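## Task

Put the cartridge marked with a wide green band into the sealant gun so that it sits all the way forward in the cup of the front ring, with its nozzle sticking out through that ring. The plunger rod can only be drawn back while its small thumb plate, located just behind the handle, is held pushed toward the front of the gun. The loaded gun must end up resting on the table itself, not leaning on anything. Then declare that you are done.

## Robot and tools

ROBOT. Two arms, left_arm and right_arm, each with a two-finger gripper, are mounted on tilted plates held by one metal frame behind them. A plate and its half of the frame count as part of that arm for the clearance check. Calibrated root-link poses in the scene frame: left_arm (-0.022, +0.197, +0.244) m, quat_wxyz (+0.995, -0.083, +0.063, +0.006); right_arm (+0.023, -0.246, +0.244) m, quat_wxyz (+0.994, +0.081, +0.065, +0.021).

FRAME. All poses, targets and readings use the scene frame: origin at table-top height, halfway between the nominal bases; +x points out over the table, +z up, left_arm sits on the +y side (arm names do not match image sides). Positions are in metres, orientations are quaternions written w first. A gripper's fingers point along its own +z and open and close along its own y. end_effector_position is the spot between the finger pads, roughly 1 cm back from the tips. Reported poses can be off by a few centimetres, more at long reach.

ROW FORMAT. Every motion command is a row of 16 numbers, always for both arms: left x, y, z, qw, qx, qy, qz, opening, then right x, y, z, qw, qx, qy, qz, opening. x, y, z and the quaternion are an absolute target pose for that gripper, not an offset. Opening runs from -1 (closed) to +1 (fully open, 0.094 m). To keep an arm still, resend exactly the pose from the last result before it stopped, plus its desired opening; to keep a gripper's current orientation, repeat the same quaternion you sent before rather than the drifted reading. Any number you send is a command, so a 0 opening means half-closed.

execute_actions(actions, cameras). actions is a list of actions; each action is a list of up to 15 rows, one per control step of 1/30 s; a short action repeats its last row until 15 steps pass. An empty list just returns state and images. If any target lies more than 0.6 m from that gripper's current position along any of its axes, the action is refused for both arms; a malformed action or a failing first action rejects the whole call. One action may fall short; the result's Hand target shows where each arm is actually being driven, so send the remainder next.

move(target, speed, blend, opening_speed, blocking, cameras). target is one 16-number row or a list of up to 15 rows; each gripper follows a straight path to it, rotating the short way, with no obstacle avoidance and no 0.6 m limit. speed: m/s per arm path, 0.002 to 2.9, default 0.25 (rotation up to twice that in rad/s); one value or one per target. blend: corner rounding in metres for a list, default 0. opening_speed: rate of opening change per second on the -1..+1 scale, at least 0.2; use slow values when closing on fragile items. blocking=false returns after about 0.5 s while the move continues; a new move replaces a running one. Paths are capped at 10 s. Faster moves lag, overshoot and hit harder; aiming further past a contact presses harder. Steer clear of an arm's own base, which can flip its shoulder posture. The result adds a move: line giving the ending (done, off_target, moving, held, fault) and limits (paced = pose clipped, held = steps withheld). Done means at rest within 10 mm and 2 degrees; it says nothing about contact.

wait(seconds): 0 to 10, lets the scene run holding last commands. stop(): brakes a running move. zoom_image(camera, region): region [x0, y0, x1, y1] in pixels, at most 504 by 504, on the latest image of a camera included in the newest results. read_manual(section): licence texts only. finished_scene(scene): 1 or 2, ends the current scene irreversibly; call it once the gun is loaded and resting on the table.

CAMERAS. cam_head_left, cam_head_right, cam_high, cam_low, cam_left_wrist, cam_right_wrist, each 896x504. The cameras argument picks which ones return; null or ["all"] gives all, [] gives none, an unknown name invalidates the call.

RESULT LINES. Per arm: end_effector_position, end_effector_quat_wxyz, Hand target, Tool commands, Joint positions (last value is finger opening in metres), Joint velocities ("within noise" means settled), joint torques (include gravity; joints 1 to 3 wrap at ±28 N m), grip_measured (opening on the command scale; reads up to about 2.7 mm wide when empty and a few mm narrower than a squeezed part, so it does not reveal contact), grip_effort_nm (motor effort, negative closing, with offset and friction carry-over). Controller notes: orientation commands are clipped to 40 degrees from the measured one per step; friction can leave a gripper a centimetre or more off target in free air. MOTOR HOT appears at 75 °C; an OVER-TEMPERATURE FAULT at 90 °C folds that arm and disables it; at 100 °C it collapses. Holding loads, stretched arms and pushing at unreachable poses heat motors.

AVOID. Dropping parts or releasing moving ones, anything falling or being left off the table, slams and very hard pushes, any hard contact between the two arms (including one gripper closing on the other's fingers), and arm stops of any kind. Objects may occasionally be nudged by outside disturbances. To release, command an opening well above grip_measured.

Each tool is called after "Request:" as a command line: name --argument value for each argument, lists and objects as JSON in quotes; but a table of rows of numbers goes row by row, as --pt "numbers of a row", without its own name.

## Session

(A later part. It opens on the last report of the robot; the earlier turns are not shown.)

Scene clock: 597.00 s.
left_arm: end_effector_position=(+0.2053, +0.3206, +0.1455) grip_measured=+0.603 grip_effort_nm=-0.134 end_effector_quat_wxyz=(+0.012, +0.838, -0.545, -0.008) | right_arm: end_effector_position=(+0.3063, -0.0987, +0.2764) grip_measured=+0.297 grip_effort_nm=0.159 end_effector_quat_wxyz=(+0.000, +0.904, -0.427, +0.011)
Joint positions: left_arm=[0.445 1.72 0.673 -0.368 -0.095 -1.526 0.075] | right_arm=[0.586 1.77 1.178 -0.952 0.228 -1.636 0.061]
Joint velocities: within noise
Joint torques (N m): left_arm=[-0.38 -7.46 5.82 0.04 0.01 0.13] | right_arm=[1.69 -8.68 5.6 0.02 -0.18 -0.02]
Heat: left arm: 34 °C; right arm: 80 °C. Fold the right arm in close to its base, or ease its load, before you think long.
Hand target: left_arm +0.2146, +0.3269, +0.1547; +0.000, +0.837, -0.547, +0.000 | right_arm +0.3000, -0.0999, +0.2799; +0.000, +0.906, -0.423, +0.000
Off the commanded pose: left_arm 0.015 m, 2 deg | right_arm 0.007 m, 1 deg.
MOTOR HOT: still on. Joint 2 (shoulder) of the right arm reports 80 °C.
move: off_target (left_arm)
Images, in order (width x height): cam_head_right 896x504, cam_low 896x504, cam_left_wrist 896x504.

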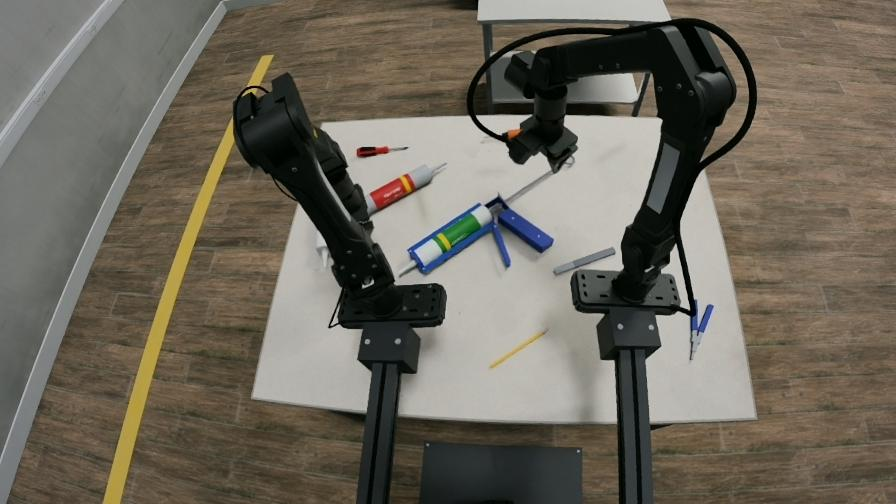

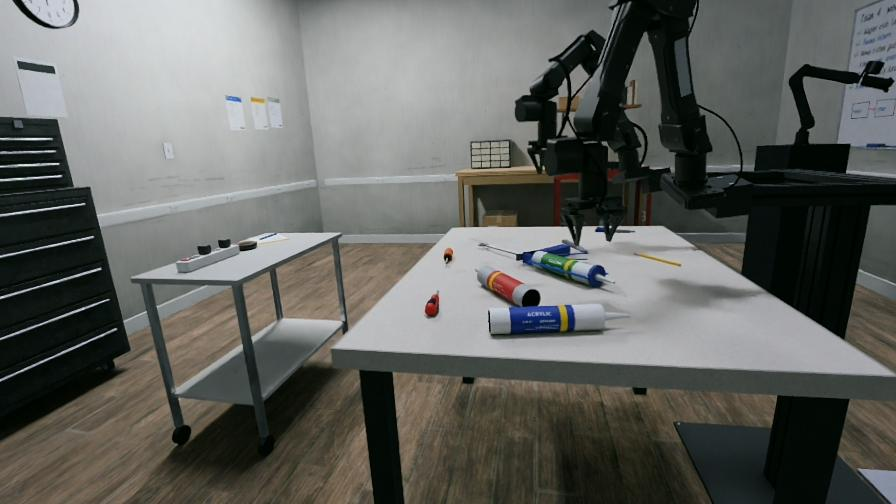

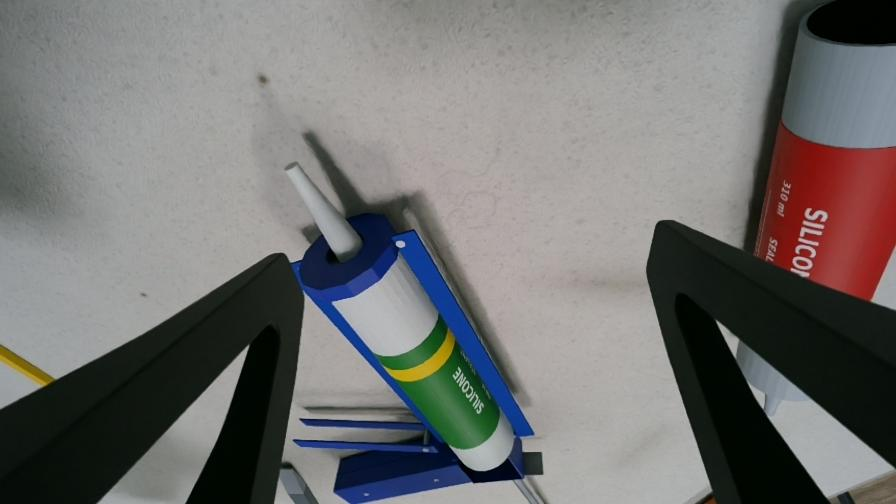

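Request:
move --target '[0.2148,0.327,0.155,0,0.8370,-0.5471,0,0.6,0.23,-0.25,0.28,0,0.9659,-0.2588,0,0.3]' --speed 0.3 --cameras '["cam_left_wrist","cam_low","cam_head_left","cam_high"]'

Request:
zoom_image --camera "cam_low" --region '[510, 230, 620, 300]'

Request:
zoom_image --camera "cam_high" --region '[400, 300, 600, 480]'

Request:
zoom_image --camera "cam_left_wrist" --region '[270, 150, 410, 320]'

Request:
zoom_image --camera "cam_left_wrist" --region '[400, 380, 560, 504]'

Scene clock: 603.57 s.
left_arm: end_effector_position=(+0.2053, +0.3206, +0.1455) grip_measured=+0.603 grip_effort_nm=-0.139 end_effector_quat_wxyz=(+0.012, +0.838, -0.545, -0.008) | right_arm: end_effector_position=(+0.2352, -0.2445, +0.2778) grip_measured=+0.297 grip_effort_nm=0.164 end_effector_quat_wxyz=(+0.073, +0.934, -0.347, +0.039)
Joint positions: left_arm=[0.445 1.72 0.673 -0.368 -0.095 -1.526 0.075] | right_arm=[0.304 1.291 0.754 -0.997 0.358 -2.081 0.061]
Joint velocities: within noise
Joint torques (N m): left_arm=[-0.39 -7.51 6 0.05 0.01 0.15] | right_arm=[0.31 -4.86 5.59 -0.11 0.14 -0.07]
Heat: left arm: 34 °C; right arm: 73 °C. Fold the right arm in close to its base, or ease its load, before you think long.
Hand target: left_arm +0.2146, +0.3269, +0.1547; +0.000, +0.837, -0.547, +0.000 | right_arm +0.2298, -0.2492, +0.2799; +0.081, +0.935, -0.343, +0.035
Off the commanded pose: left_arm 0.015 m, 2 deg | right_arm 0.008 m, 14 deg.
MOTOR HOT: still on. Joint 2 (shoulder) of the right arm reports 73 °C.
joint sent to its limit (right arm) — joint 6 (wrist roll), lower limit. The joint targets are off in orientation, not in position.
move: off_target (left_arm, right_arm)
Images, in order (width x height): cam_head_left 896x504, cam_high 896x504, cam_low 896x504, cam_left_wrist 896x504.

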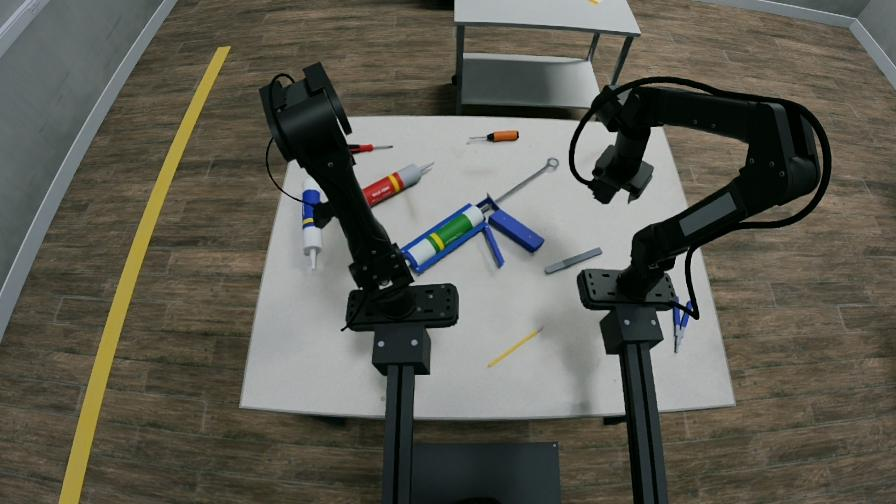

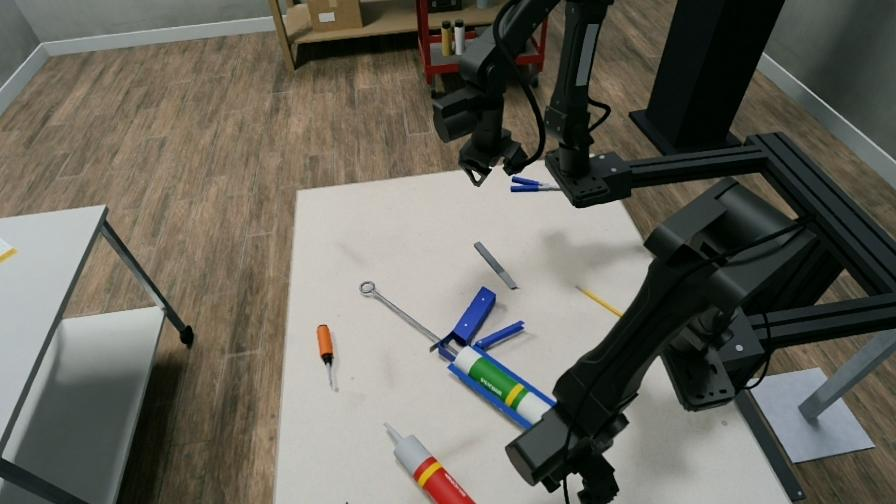

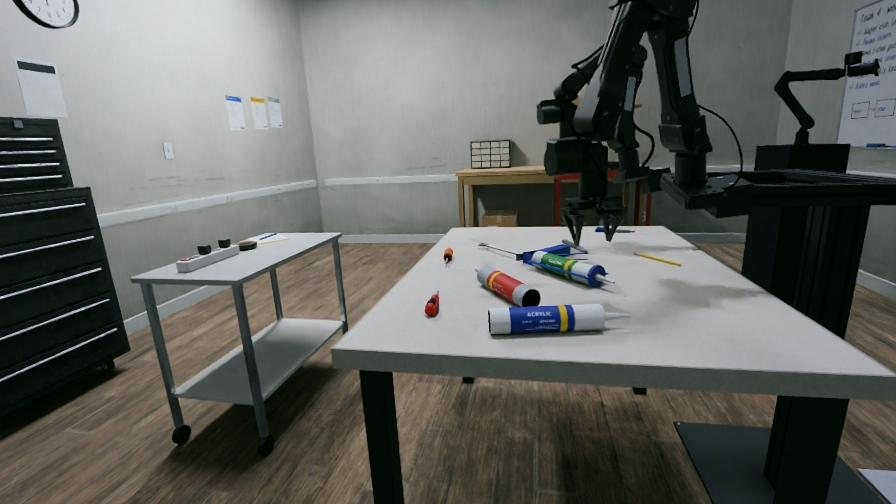

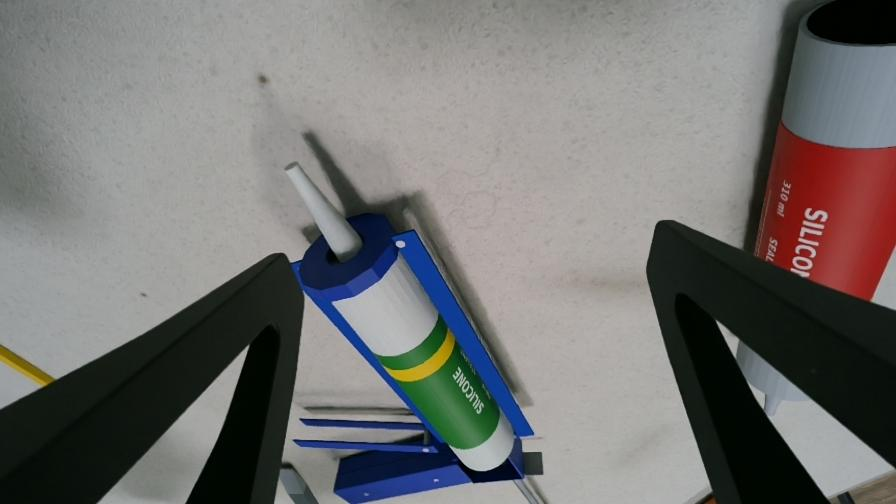

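Scaled by 4.582 from the camera's 896x504 image, which has a finer 1280x720 frame.

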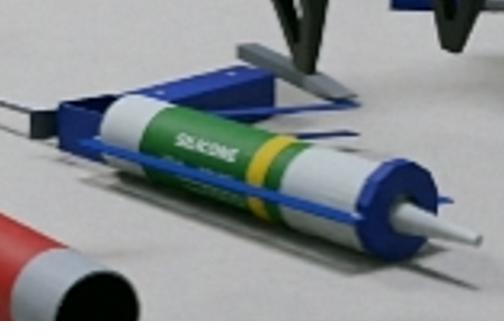

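Scaled by 2.520 from the camera's 896x504 image, which has a finer 1280x720 frame.

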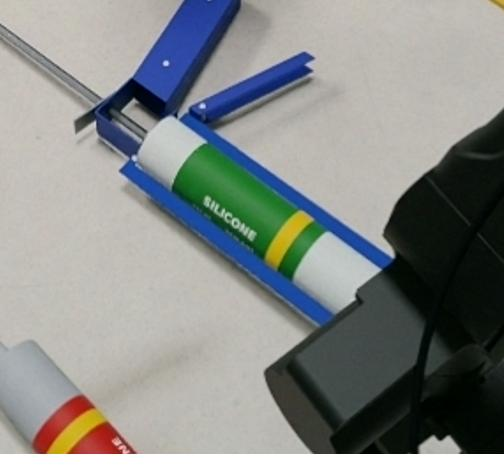

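Scaled by 2.965 from the camera's 896x504 image, which has a finer 1280x720 frame.

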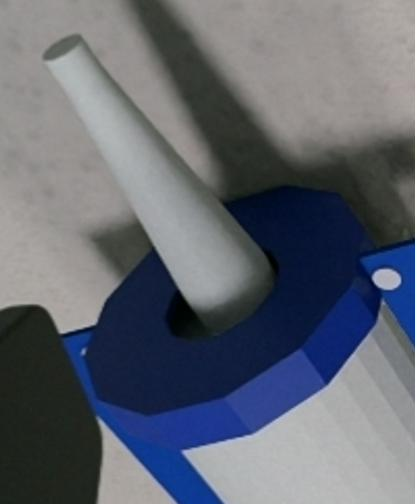

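Scaled by 3.150 from the camera's 896x504 image, which has a finer 1280x720 frame.

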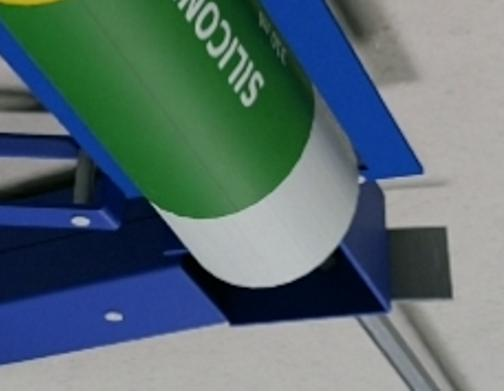

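Request:
zoom_image --camera "cam_left_wrist" --region '[290, 210, 470, 400]'

Scaled by 2.653 from the camera's 896x504 image, which has a finer 1280x720 frame.

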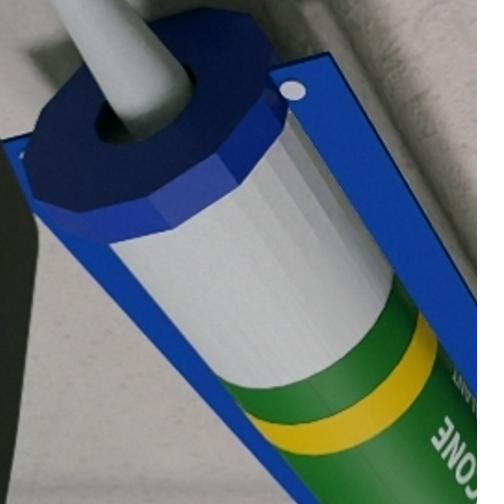

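Request:
move --target '[0.157,0.245,0.105,0,0.8870,-0.4617,0,-0.2,0.23,-0.25,0.28,0.081,0.935,-0.343,0.035,0.3]' --speed 0.2 --cameras '["cam_left_wrist","cam_low","cam_head_left"]'

Scene clock: 620.60 s.
left_arm: end_effector_position=(+0.1592, +0.2463, +0.1076) grip_measured=-0.197 grip_effort_nm=-0.144 end_effector_quat_wxyz=(+0.003, +0.887, -0.461, +0.005) | right_arm: end_effector_position=(+0.2353, -0.2449, +0.2779) grip_measured=+0.297 grip_effort_nm=0.159 end_effector_quat_wxyz=(+0.074, +0.934, -0.347, +0.039)
Joint positions: left_arm=[0.22 1.782 0.341 0.036 -0.122 -1.94 0.038] | right_arm=[0.304 1.291 0.754 -0.998 0.36 -2.082 0.061]
Joint velocities: within noise
Joint torques (N m): left_arm=[-1.87 -2.7 1.18 0.44 -0.09 -0.1] | right_arm=[0.18 -4.74 5.6 -0.12 0.17 -0.08]
Heat: left arm: 34 °C; right arm: 62 °C.
Hand target: left_arm +0.1570, +0.2451, +0.1052; +0.000, +0.887, -0.462, +0.000 | right_arm +0.2300, -0.2498, +0.2798; +0.082, +0.935, -0.344, +0.035
Off the commanded pose: left_arm 0.004 m, 1 deg | right_arm 0.008 m, 1 deg.
MOTOR HOT: cleared for the motors of the right arm.
joint sent to its limit (right arm) — joint 6 (wrist roll), lower limit. The joint targets still meet the commanded pose.
move: done
Images, in order (width x height): cam_head_left 896x504, cam_low 896x504, cam_left_wrist 896x504.

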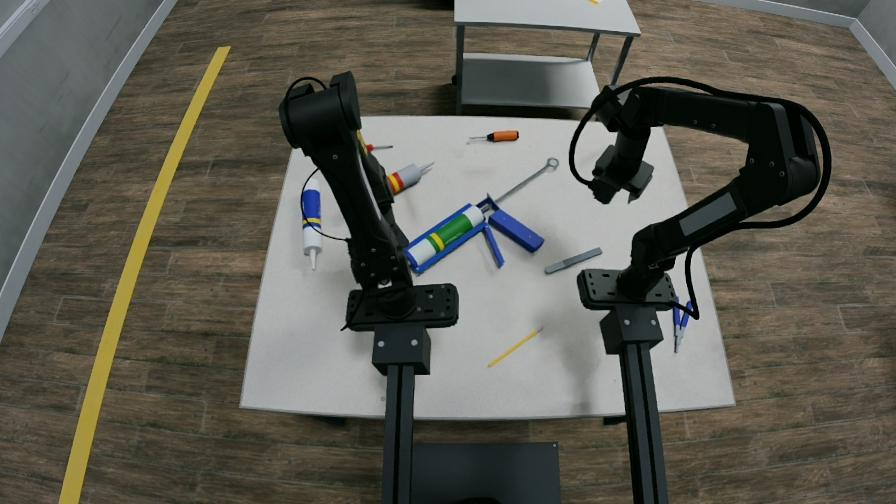

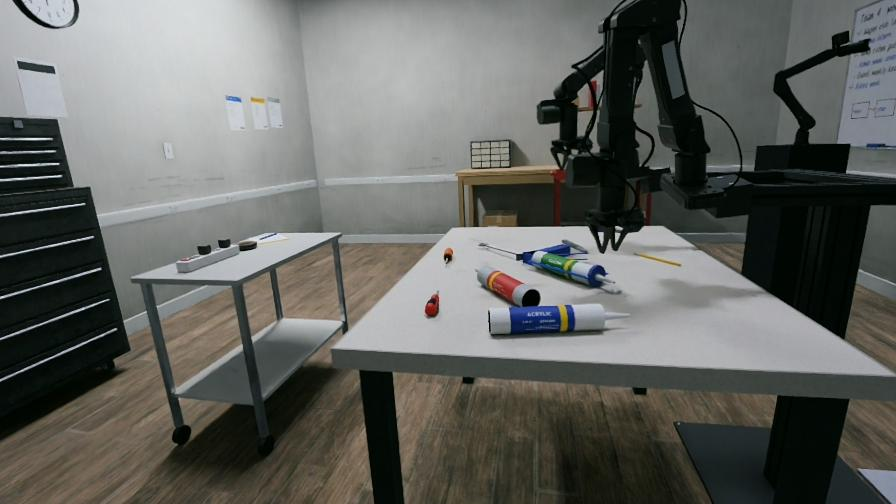

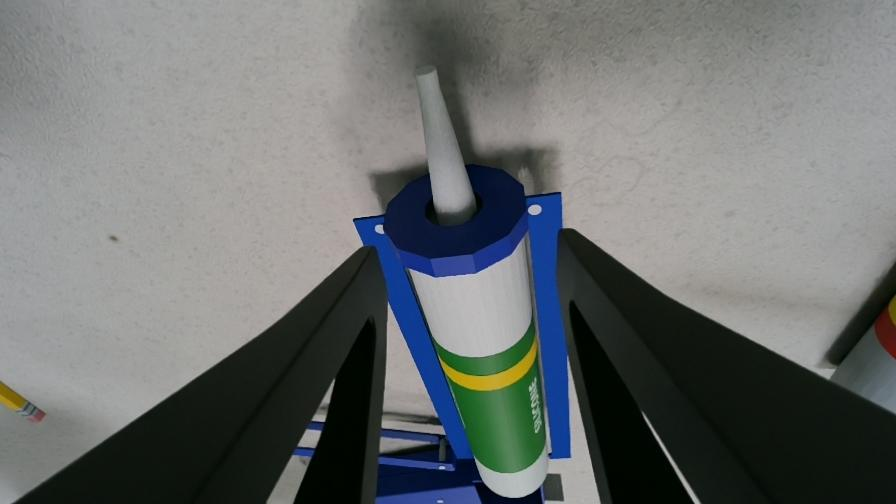

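Request:
move --target '[0.154,0.235,0.052,0,0.8949,-0.4462,0,-0.3,0.23,-0.25,0.28,0.081,0.935,-0.343,0.035,0.3]' --speed 0.15 --cameras '["cam_left_wrist","cam_low"]'

Scene clock: 629.23 s.
left_arm: end_effector_position=(+0.1540, +0.2358, +0.0547) grip_measured=-0.297 grip_effort_nm=-0.144 end_effector_quat_wxyz=(+0.005, +0.895, -0.446, +0.003) | right_arm: end_effector_position=(+0.2352, -0.2449, +0.2779) grip_measured=+0.297 grip_effort_nm=0.164 end_effector_quat_wxyz=(+0.074, +0.934, -0.347, +0.039)
Joint positions: left_arm=[0.21 2.148 0.357 0.379 -0.123 -1.986 0.033] | right_arm=[0.304 1.291 0.754 -0.998 0.36 -2.082 0.061]
Joint velocities: within noise
Joint torques (N m): left_arm=[-2.14 -3.48 -0.27 0.43 -0.11 -0.11] | right_arm=[0.17 -4.78 5.6 -0.11 0.15 -0.07]
Heat: left arm: 33 °C; right arm: 59 °C.
Hand target: left_arm +0.1538, +0.2349, +0.0521; +0.000, +0.895, -0.446, +0.000 | right_arm +0.2300, -0.2498, +0.2798; +0.082, +0.935, -0.344, +0.035
Off the commanded pose: left_arm 0.003 m, 1 deg | right_arm 0.008 m, 1 deg.
joint sent to its limit (right arm) — joint 6 (wrist roll), lower limit. The joint targets still meet the commanded pose.
move: done
Images, in order (width x height): cam_low 896x504, cam_left_wrist 896x504.

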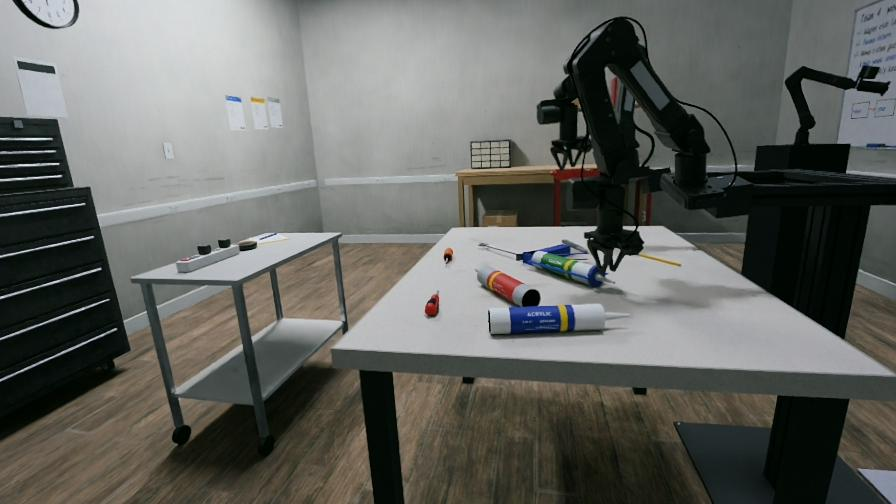

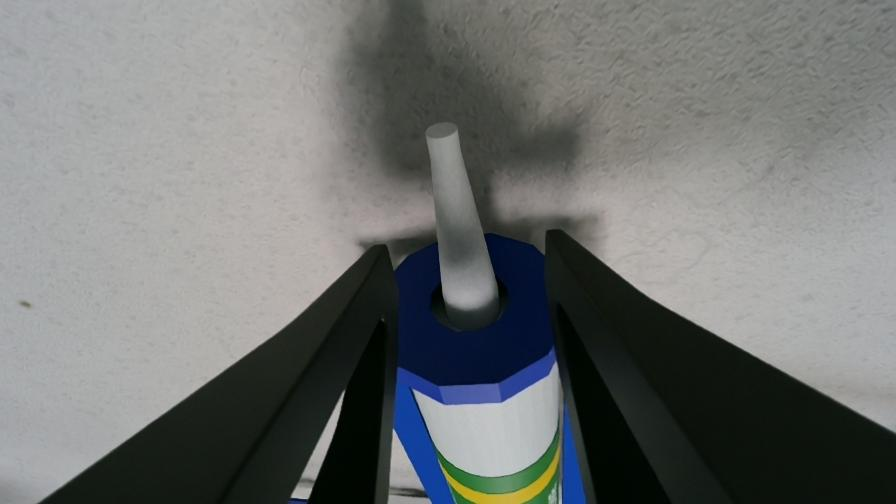

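Request:
move --pt "0.146 0.240 0.05 0 0.8949 -0.4462 0 -0.3 0.23 -0.25 0.28 0.081 0.935 -0.343 0.035 0.3" --pt "0.146 0.240 0.027 0 0.8949 -0.4462 0 -0.3 0.23 -0.25 0.28 0.081 0.935 -0.343 0.035 0.3" --speed 0.08 --cameras '["cam_left_wrist","cam_low"]'

Request:
zoom_image --camera "cam_low" --region '[540, 220, 660, 310]'

Scene clock: 637.87 s.
left_arm: end_effector_position=(+0.1478, +0.2384, +0.0305) grip_measured=-0.297 grip_effort_nm=-0.139 end_effector_quat_wxyz=(+0.001, +0.896, -0.445, +0.002) | right_arm: end_effector_position=(+0.2352, -0.2450, +0.2779) grip_measured=+0.297 grip_effort_nm=0.164 end_effector_quat_wxyz=(+0.075, +0.934, -0.347, +0.039)
Joint positions: left_arm=[0.244 2.31 0.374 0.532 -0.124 -1.954 0.033] | right_arm=[0.304 1.291 0.754 -0.998 0.36 -2.082 0.061]
Joint velocities: within noise
Joint torques (N m): left_arm=[-0.17 -3.44 -0.98 0.42 -0.06 0.14] | right_arm=[0.17 -4.82 5.63 -0.1 0.16 -0.09]
Heat: left arm: 32 °C; right arm: 57 °C.
Hand target: left_arm +0.1461, +0.2399, +0.0271; +0.000, +0.895, -0.446, +0.000 | right_arm +0.2300, -0.2498, +0.2798; +0.082, +0.935, -0.344, +0.035
Off the commanded pose: left_arm 0.004 m, 0 deg | right_arm 0.008 m, 1 deg.
joint sent to its limit (right arm) — joint 6 (wrist roll), lower limit. The joint targets still meet the commanded pose.
move: done
Images, in order (width x height): cam_low 896x504, cam_left_wrist 896x504.

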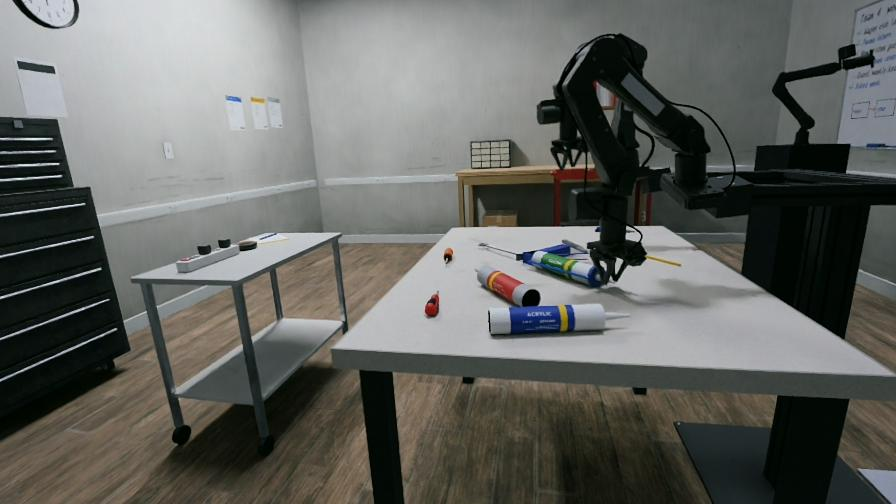

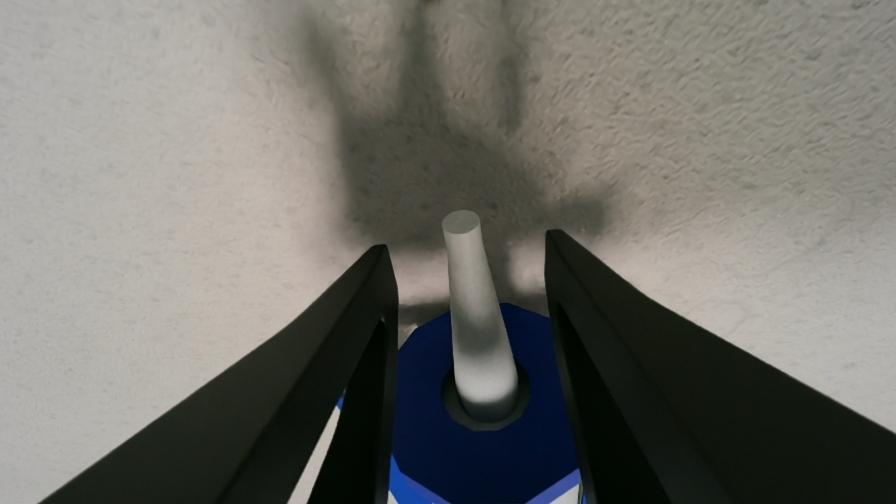

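Scaled by 4.200 from the camera's 896x504 image, which has a finer 1280x720 frame.

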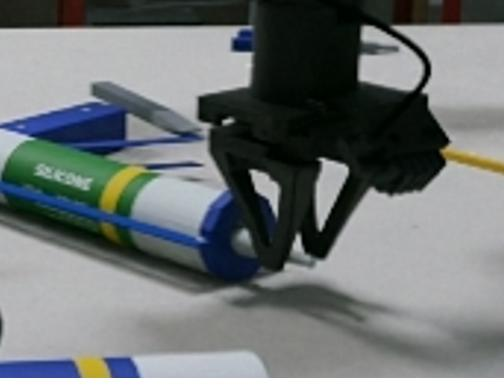

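Request:
move --target '[0.146,0.240,0.027,0,0.8949,-0.4462,0,-0.95,0.23,-0.25,0.28,0.081,0.935,-0.343,0.035,0.3]' --opening_speed 0.8 --cameras '["cam_left_wrist"]'

Request:
move --target '[0.146,0.240,0.045,0,0.8949,-0.4462,0,-0.95,0.23,-0.25,0.28,0.081,0.935,-0.343,0.035,0.3]' --speed 0.06 --cameras '["cam_left_wrist","cam_low"]'

Request:
zoom_image --camera "cam_low" --region '[500, 220, 660, 310]'

Scene clock: 642.57 s.
left_arm: end_effector_position=(+0.1484, +0.2386, +0.0305) grip_measured=-0.854 grip_effort_nm=-0.999 end_effector_quat_wxyz=(+0.000, +0.896, -0.444, +0.003) | right_arm: end_effector_position=(+0.2351, -0.2450, +0.2779) grip_measured=+0.297 grip_effort_nm=0.164 end_effector_quat_wxyz=(+0.075, +0.934, -0.347, +0.039)
Joint positions: left_arm=[0.244 2.31 0.374 0.535 -0.124 -1.954 0.007] | right_arm=[0.304 1.291 0.754 -0.998 0.36 -2.082 0.061]
Joint velocities: within noise
Joint torques (N m): left_arm=[-0.28 -3.49 -1.06 0.4 -0.05 0.17] | right_arm=[0.21 -4.78 5.63 -0.11 0.14 -0.08]
Heat: left arm: 32 °C; right arm: 57 °C.
Hand target: left_arm +0.1461, +0.2400, +0.0271; +0.000, +0.895, -0.446, +0.000 | right_arm +0.2300, -0.2498, +0.2798; +0.082, +0.935, -0.344, +0.035
Off the commanded pose: left_arm 0.004 m, 0 deg | right_arm 0.007 m, 1 deg.
joint sent to its limit (right arm) — joint 6 (wrist roll), lower limit. The joint targets still meet the commanded pose.
move: done
Images, in order (width x height): cam_left_wrist 896x504.

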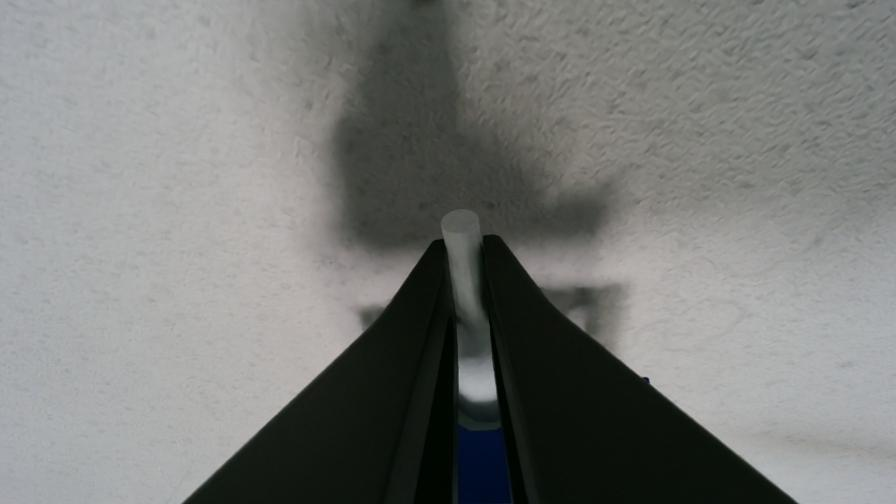

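Scene clock: 643.43 s.
left_arm: end_effector_position=(+0.1507, +0.2405, +0.0394) grip_measured=-0.857 grip_effort_nm=-1.023 end_effector_quat_wxyz=(-0.003, +0.896, -0.444, +0.007) | right_arm: end_effector_position=(+0.2351, -0.2450, +0.2779) grip_measured=+0.297 grip_effort_nm=0.159 end_effector_quat_wxyz=(+0.075, +0.934, -0.347, +0.039)
Joint positions: left_arm=[0.244 2.253 0.357 0.505 -0.124 -1.954 0.007] | right_arm=[0.304 1.291 0.754 -0.998 0.36 -2.082 0.061]
Joint velocities: within noise
Joint torques (N m): left_arm=[-1.28 -7.5 -2.37 0.01 -0.07 0.01] | right_arm=[0.13 -4.78 5.64 -0.11 0.14 -0.09]
Heat: left arm: 32 °C; right arm: 56 °C.
Hand target: left_arm +0.1459, +0.2400, +0.0446; +0.000, +0.895, -0.446, +0.000 | right_arm +0.2300, -0.2498, +0.2798; +0.082, +0.935, -0.344, +0.035
Off the commanded pose: left_arm 0.007 m, 1 deg | right_arm 0.007 m, 1 deg.
joint sent to its limit (right arm) — joint 6 (wrist roll), lower limit. The joint targets still meet the commanded pose.
move: done
Images, in order (width x height): cam_low 896x504, cam_left_wrist 896x504.

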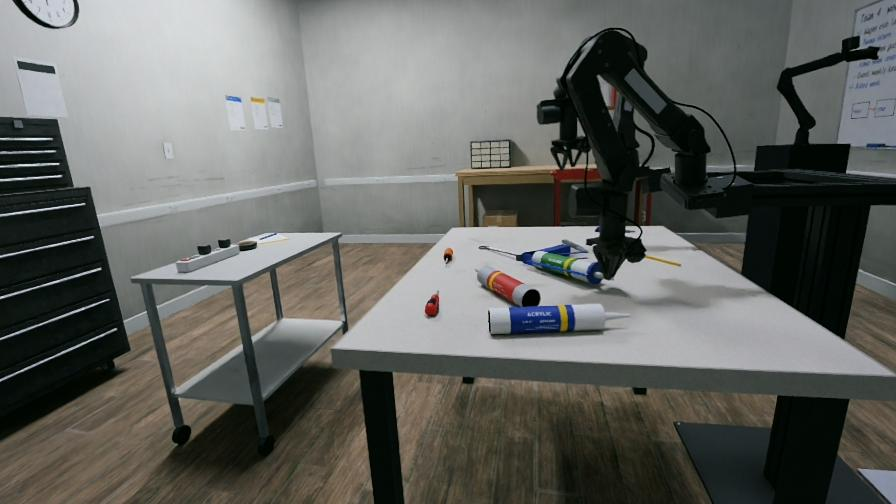

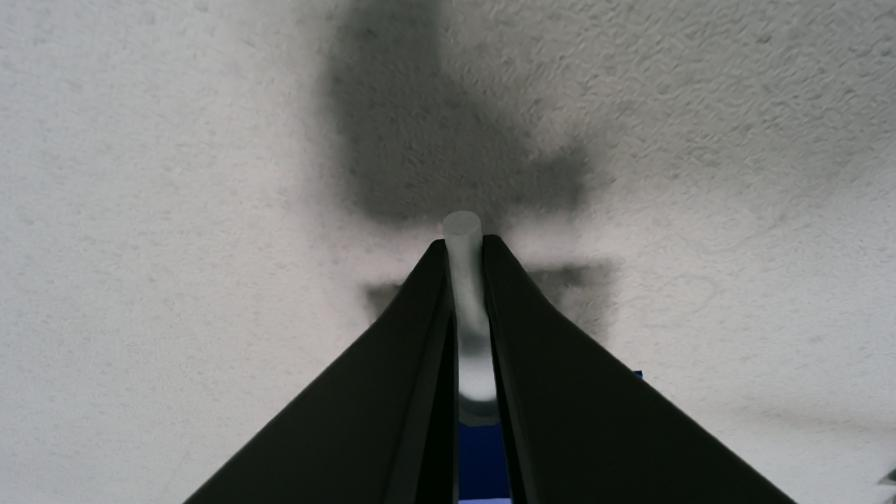

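Scaled by 3.150 from the camera's 896x504 image, which has a finer 1280x720 frame.

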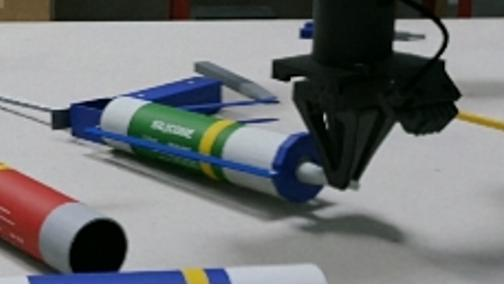

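Request:
move --target '[0.130,0.262,0.045,0,0.8949,-0.4462,0,-0.95,0.23,-0.25,0.28,0.081,0.935,-0.343,0.035,0.3]' --speed 0.08 --cameras '["cam_left_wrist","cam_low"]'

Request:
zoom_image --camera "cam_low" --region '[500, 220, 660, 310]'

Scene clock: 648.07 s.
left_arm: end_effector_position=(+0.1289, +0.2568, +0.0398) grip_measured=-0.857 grip_effort_nm=-1.028 end_effector_quat_wxyz=(+0.012, +0.898, -0.440, -0.002) | right_arm: end_effector_position=(+0.2351, -0.2450, +0.2779) grip_measured=+0.297 grip_effort_nm=0.164 end_effector_quat_wxyz=(+0.075, +0.934, -0.347, +0.039)
Joint positions: left_arm=[0.382 2.246 0.324 0.512 -0.093 -1.83 0.007] | right_arm=[0.304 1.291 0.754 -0.998 0.36 -2.082 0.061]
Joint velocities: within noise
Joint torques (N m): left_arm=[0.06 -7.23 -3.12 0.33 -0.11 0.29] | right_arm=[0.24 -4.71 5.61 -0.11 0.14 -0.08]
Heat: left arm: 33 °C; right arm: 56 °C.
Hand target: left_arm +0.1300, +0.2619, +0.0446; +0.000, +0.895, -0.446, +0.000 | right_arm +0.2300, -0.2498, +0.2798; +0.082, +0.935, -0.344, +0.035
Off the commanded pose: left_arm 0.007 m, 2 deg | right_arm 0.007 m, 1 deg.
joint sent to its limit (right arm) — joint 6 (wrist roll), lower limit. The joint targets still meet the commanded pose.
move: done
Images, in order (width x height): cam_low 896x504, cam_left_wrist 896x504.

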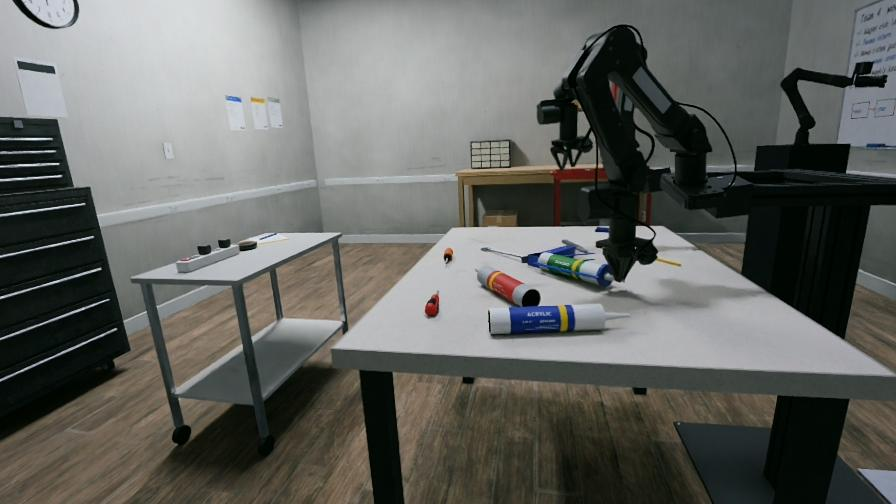

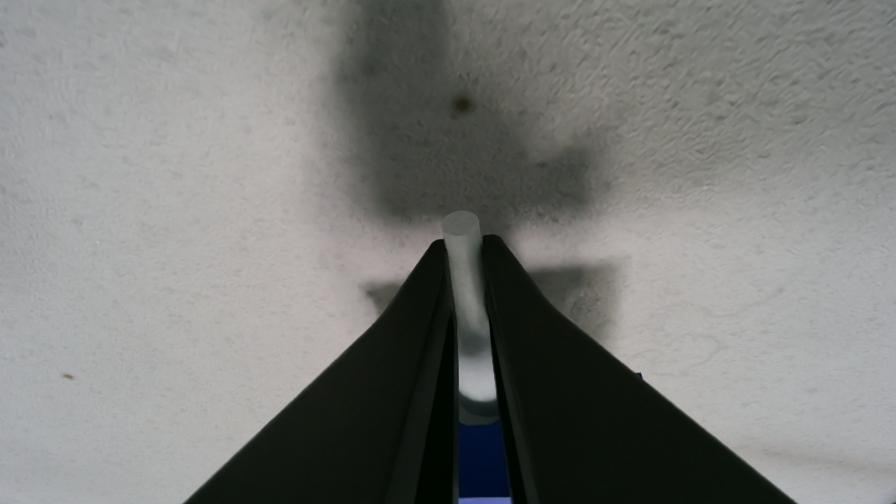

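Scaled by 3.150 from the camera's 896x504 image, which has a finer 1280x720 frame.

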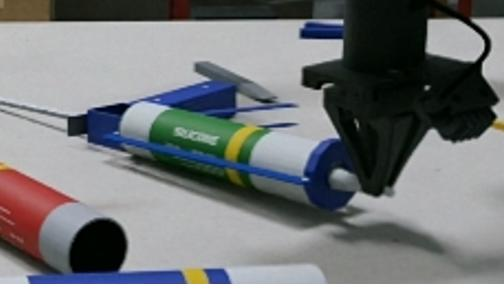

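Request:
move --target '[0.130,0.262,0.027,0,0.8949,-0.4462,0,-0.95,0.23,-0.25,0.28,0.081,0.935,-0.343,0.035,0.3]' --speed 0.06 --cameras '[]'

Request:
move --target '[0.130,0.262,0.027,0,0.8949,-0.4462,0,-0.4,0.23,-0.25,0.28,0.081,0.935,-0.343,0.035,0.3]' --opening_speed 0.6 --cameras '[]'

Request:
move --target '[0.144,0.268,0.105,0,0.8870,-0.4617,0,-0.4,0.23,-0.25,0.28,0.081,0.935,-0.343,0.035,0.3]' --speed 0.2 --cameras '["cam_left_wrist","cam_low","cam_head_right","cam_high"]'

Request:
zoom_image --camera "cam_left_wrist" --region '[360, 140, 600, 380]'

Request:
zoom_image --camera "cam_low" --region '[520, 230, 640, 310]'

Scene clock: 655.40 s.
left_arm: end_effector_position=(+0.1310, +0.2592, +0.0304) grip_measured=-0.857 grip_effort_nm=-1.028 end_effector_quat_wxyz=(+0.005, +0.897, -0.442, +0.002) | right_arm: end_effector_position=(+0.2351, -0.2450, +0.2779) grip_measured=+0.297 grip_effort_nm=0.164 end_effector_quat_wxyz=(+0.075, +0.934, -0.347, +0.039)
Joint positions: left_arm=[0.394 2.31 0.339 0.577 -0.093 -1.812 0.007] | right_arm=[0.304 1.291 0.754 -0.998 0.36 -2.082 0.061]
Joint velocities: within noise
Joint torques (N m): left_arm=[-0.2 -3.25 -1.5 0.5 -0.08 0.24] | right_arm=[0.16 -4.78 5.65 -0.08 0.14 -0.07]
Heat: left arm: 33 °C; right arm: 55 °C.
Hand target: left_arm +0.1300, +0.2619, +0.0272; +0.000, +0.895, -0.446, +0.000 | right_arm +0.2300, -0.2498, +0.2798; +0.082, +0.935, -0.344, +0.035
Off the commanded pose: left_arm 0.005 m, 1 deg | right_arm 0.007 m, 1 deg.
joint sent to its limit (right arm) — joint 6 (wrist roll), lower limit. The joint targets still meet the commanded pose.
move: done
No camera images: "cameras" was empty.

Scene clock: 656.53 s.
left_arm: end_effector_position=(+0.1326, +0.2600, +0.0304) grip_measured=-0.403 grip_effort_nm=0.149 end_effector_quat_wxyz=(+0.002, +0.896, -0.444, +0.005) | right_arm: end_effector_position=(+0.2351, -0.2450, +0.2779) grip_measured=+0.297 grip_effort_nm=0.164 end_effector_quat_wxyz=(+0.075, +0.934, -0.347, +0.039)
Joint positions: left_arm=[0.394 2.31 0.339 0.584 -0.093 -1.806 0.028] | right_arm=[0.304 1.291 0.754 -0.998 0.36 -2.082 0.061]
Joint velocities: within noise
Joint torques (N m): left_arm=[-0.13 -3.21 -1.42 0.43 -0.09 0.15] | right_arm=[0.18 -4.83 5.63 -0.11 0.15 -0.07]
Heat: left arm: 33 °C; right arm: 55 °C.
Hand target: left_arm +0.1299, +0.2619, +0.0272; +0.000, +0.895, -0.446, +0.000 | right_arm +0.2301, -0.2498, +0.2798; +0.082, +0.935, -0.344, +0.035
Off the commanded pose: left_arm 0.005 m, 1 deg | right_arm 0.007 m, 1 deg.
joint sent to its limit (right arm) — joint 6 (wrist roll), lower limit. The joint targets still meet the commanded pose.
move: done
No camera images: "cameras" was empty.

Scene clock: 658.00 s.
left_arm: end_effector_position=(+0.1396, +0.2659, +0.1012) grip_measured=-0.403 grip_effort_nm=0.144 end_effector_quat_wxyz=(+0.007, +0.889, -0.457, +0.001) | right_arm: end_effector_position=(+0.2350, -0.2450, +0.2779) grip_measured=+0.297 grip_effort_nm=0.164 end_effector_quat_wxyz=(+0.075, +0.934, -0.347, +0.039)
Joint positions: left_arm=[0.367 1.793 0.298 0.094 -0.097 -1.806 0.028] | right_arm=[0.304 1.291 0.754 -0.999 0.36 -2.082 0.061]
Joint velocities: within noise
Joint torques (N m): left_arm=[-1.68 -5.7 2.18 0.07 -0.08 0.01] | right_arm=[0.13 -4.83 5.68 -0.11 0.14 -0.07]
Heat: left arm: 33 °C; right arm: 55 °C.
Hand target: left_arm +0.1441, +0.2680, +0.1048; +0.000, +0.887, -0.462, +0.000 | right_arm +0.2300, -0.2498, +0.2798; +0.082, +0.935, -0.344, +0.035
Off the commanded pose: left_arm 0.006 m, 1 deg | right_arm 0.007 m, 1 deg.
joint sent to its limit (right arm) — joint 6 (wrist roll), lower limit. The joint targets still meet the commanded pose.
move: done
Images, in order (width x height): cam_head_right 896x504, cam_high 896x504, cam_low 896x504, cam_left_wrist 896x504.

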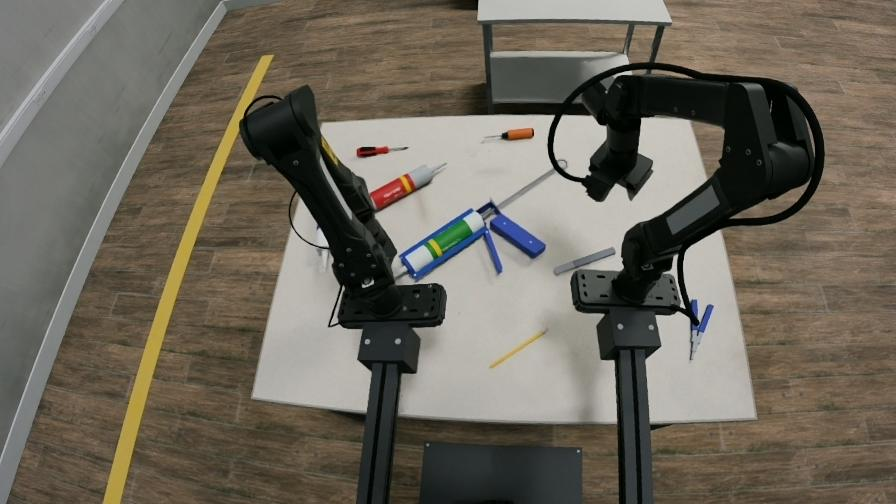

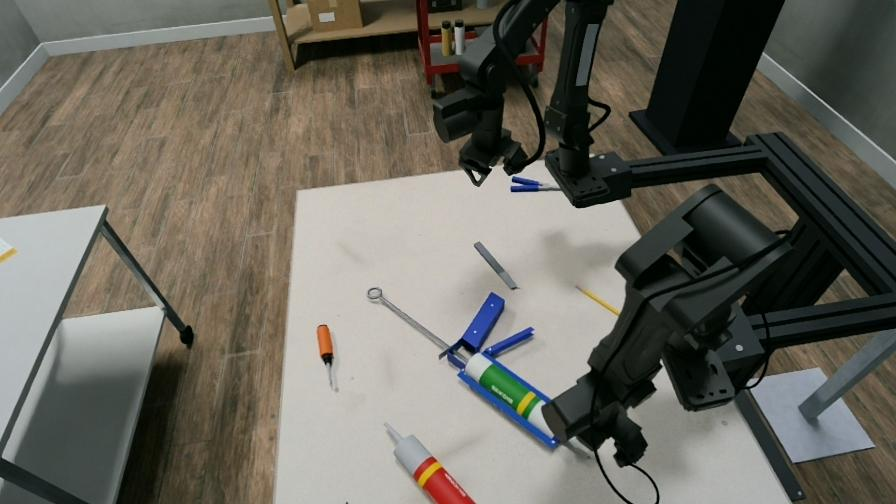

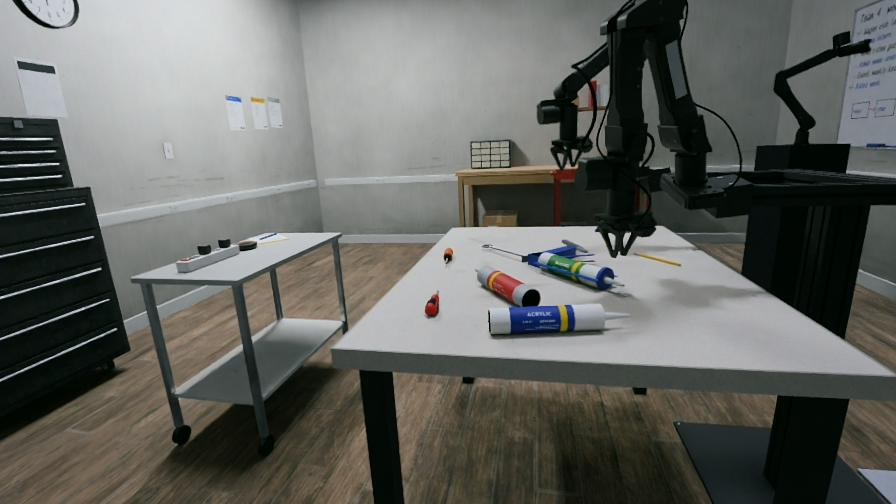

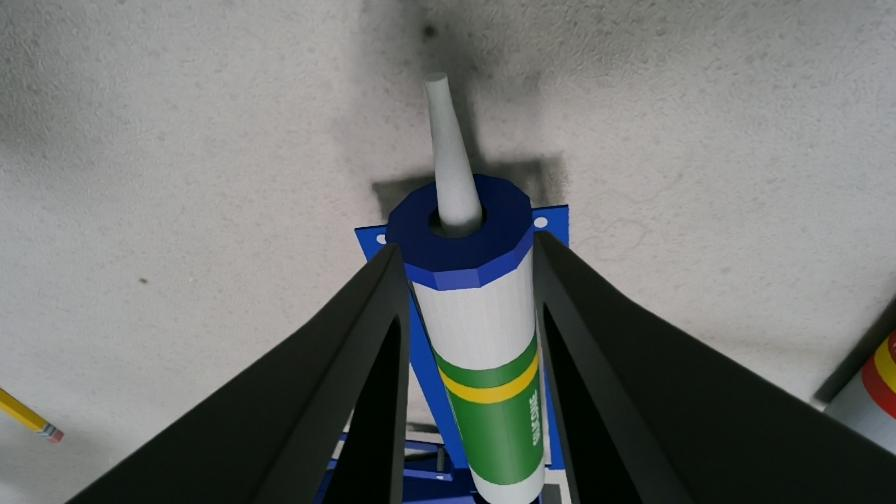

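Scaled by 2.100 from the camera's 896x504 image, which has a finer 1280x720 frame.

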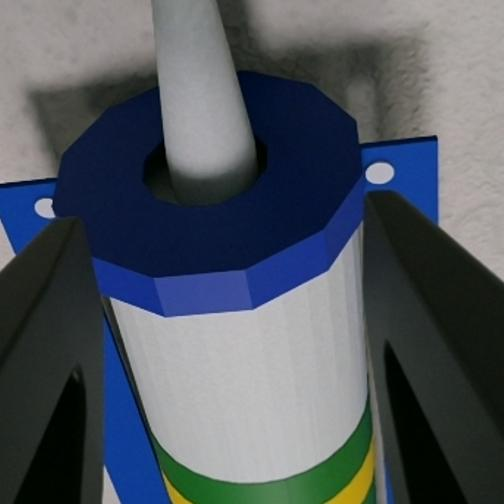

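Scaled by 4.200 from the camera's 896x504 image, which has a finer 1280x720 frame.

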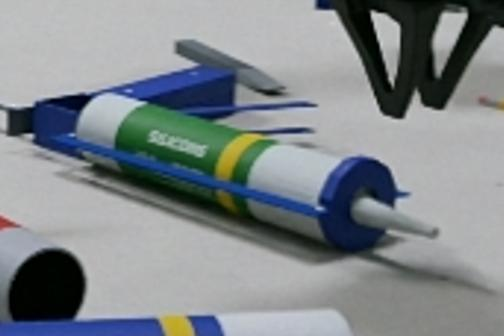

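Request:
zoom_image --camera "cam_high" --region '[430, 310, 570, 450]'

Request:
zoom_image --camera "cam_head_right" --region '[380, 180, 520, 290]'

Scaled by 3.600 from the camera's 896x504 image, which has a finer 1280x720 frame.

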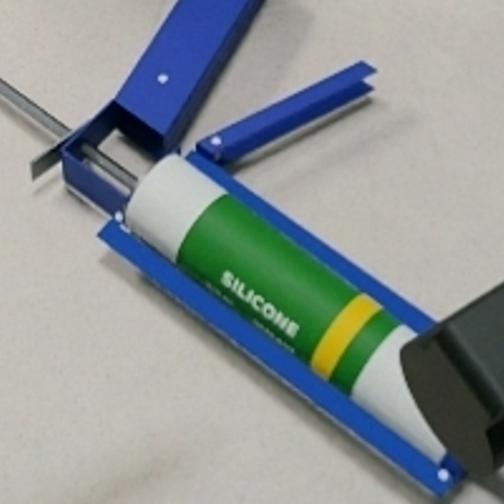

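Scaled by 3.600 from the camera's 896x504 image, which has a finer 1280x720 frame.

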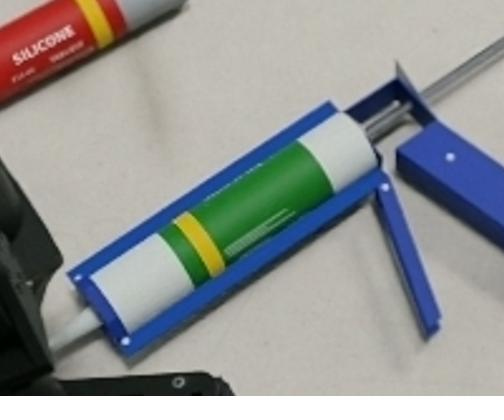

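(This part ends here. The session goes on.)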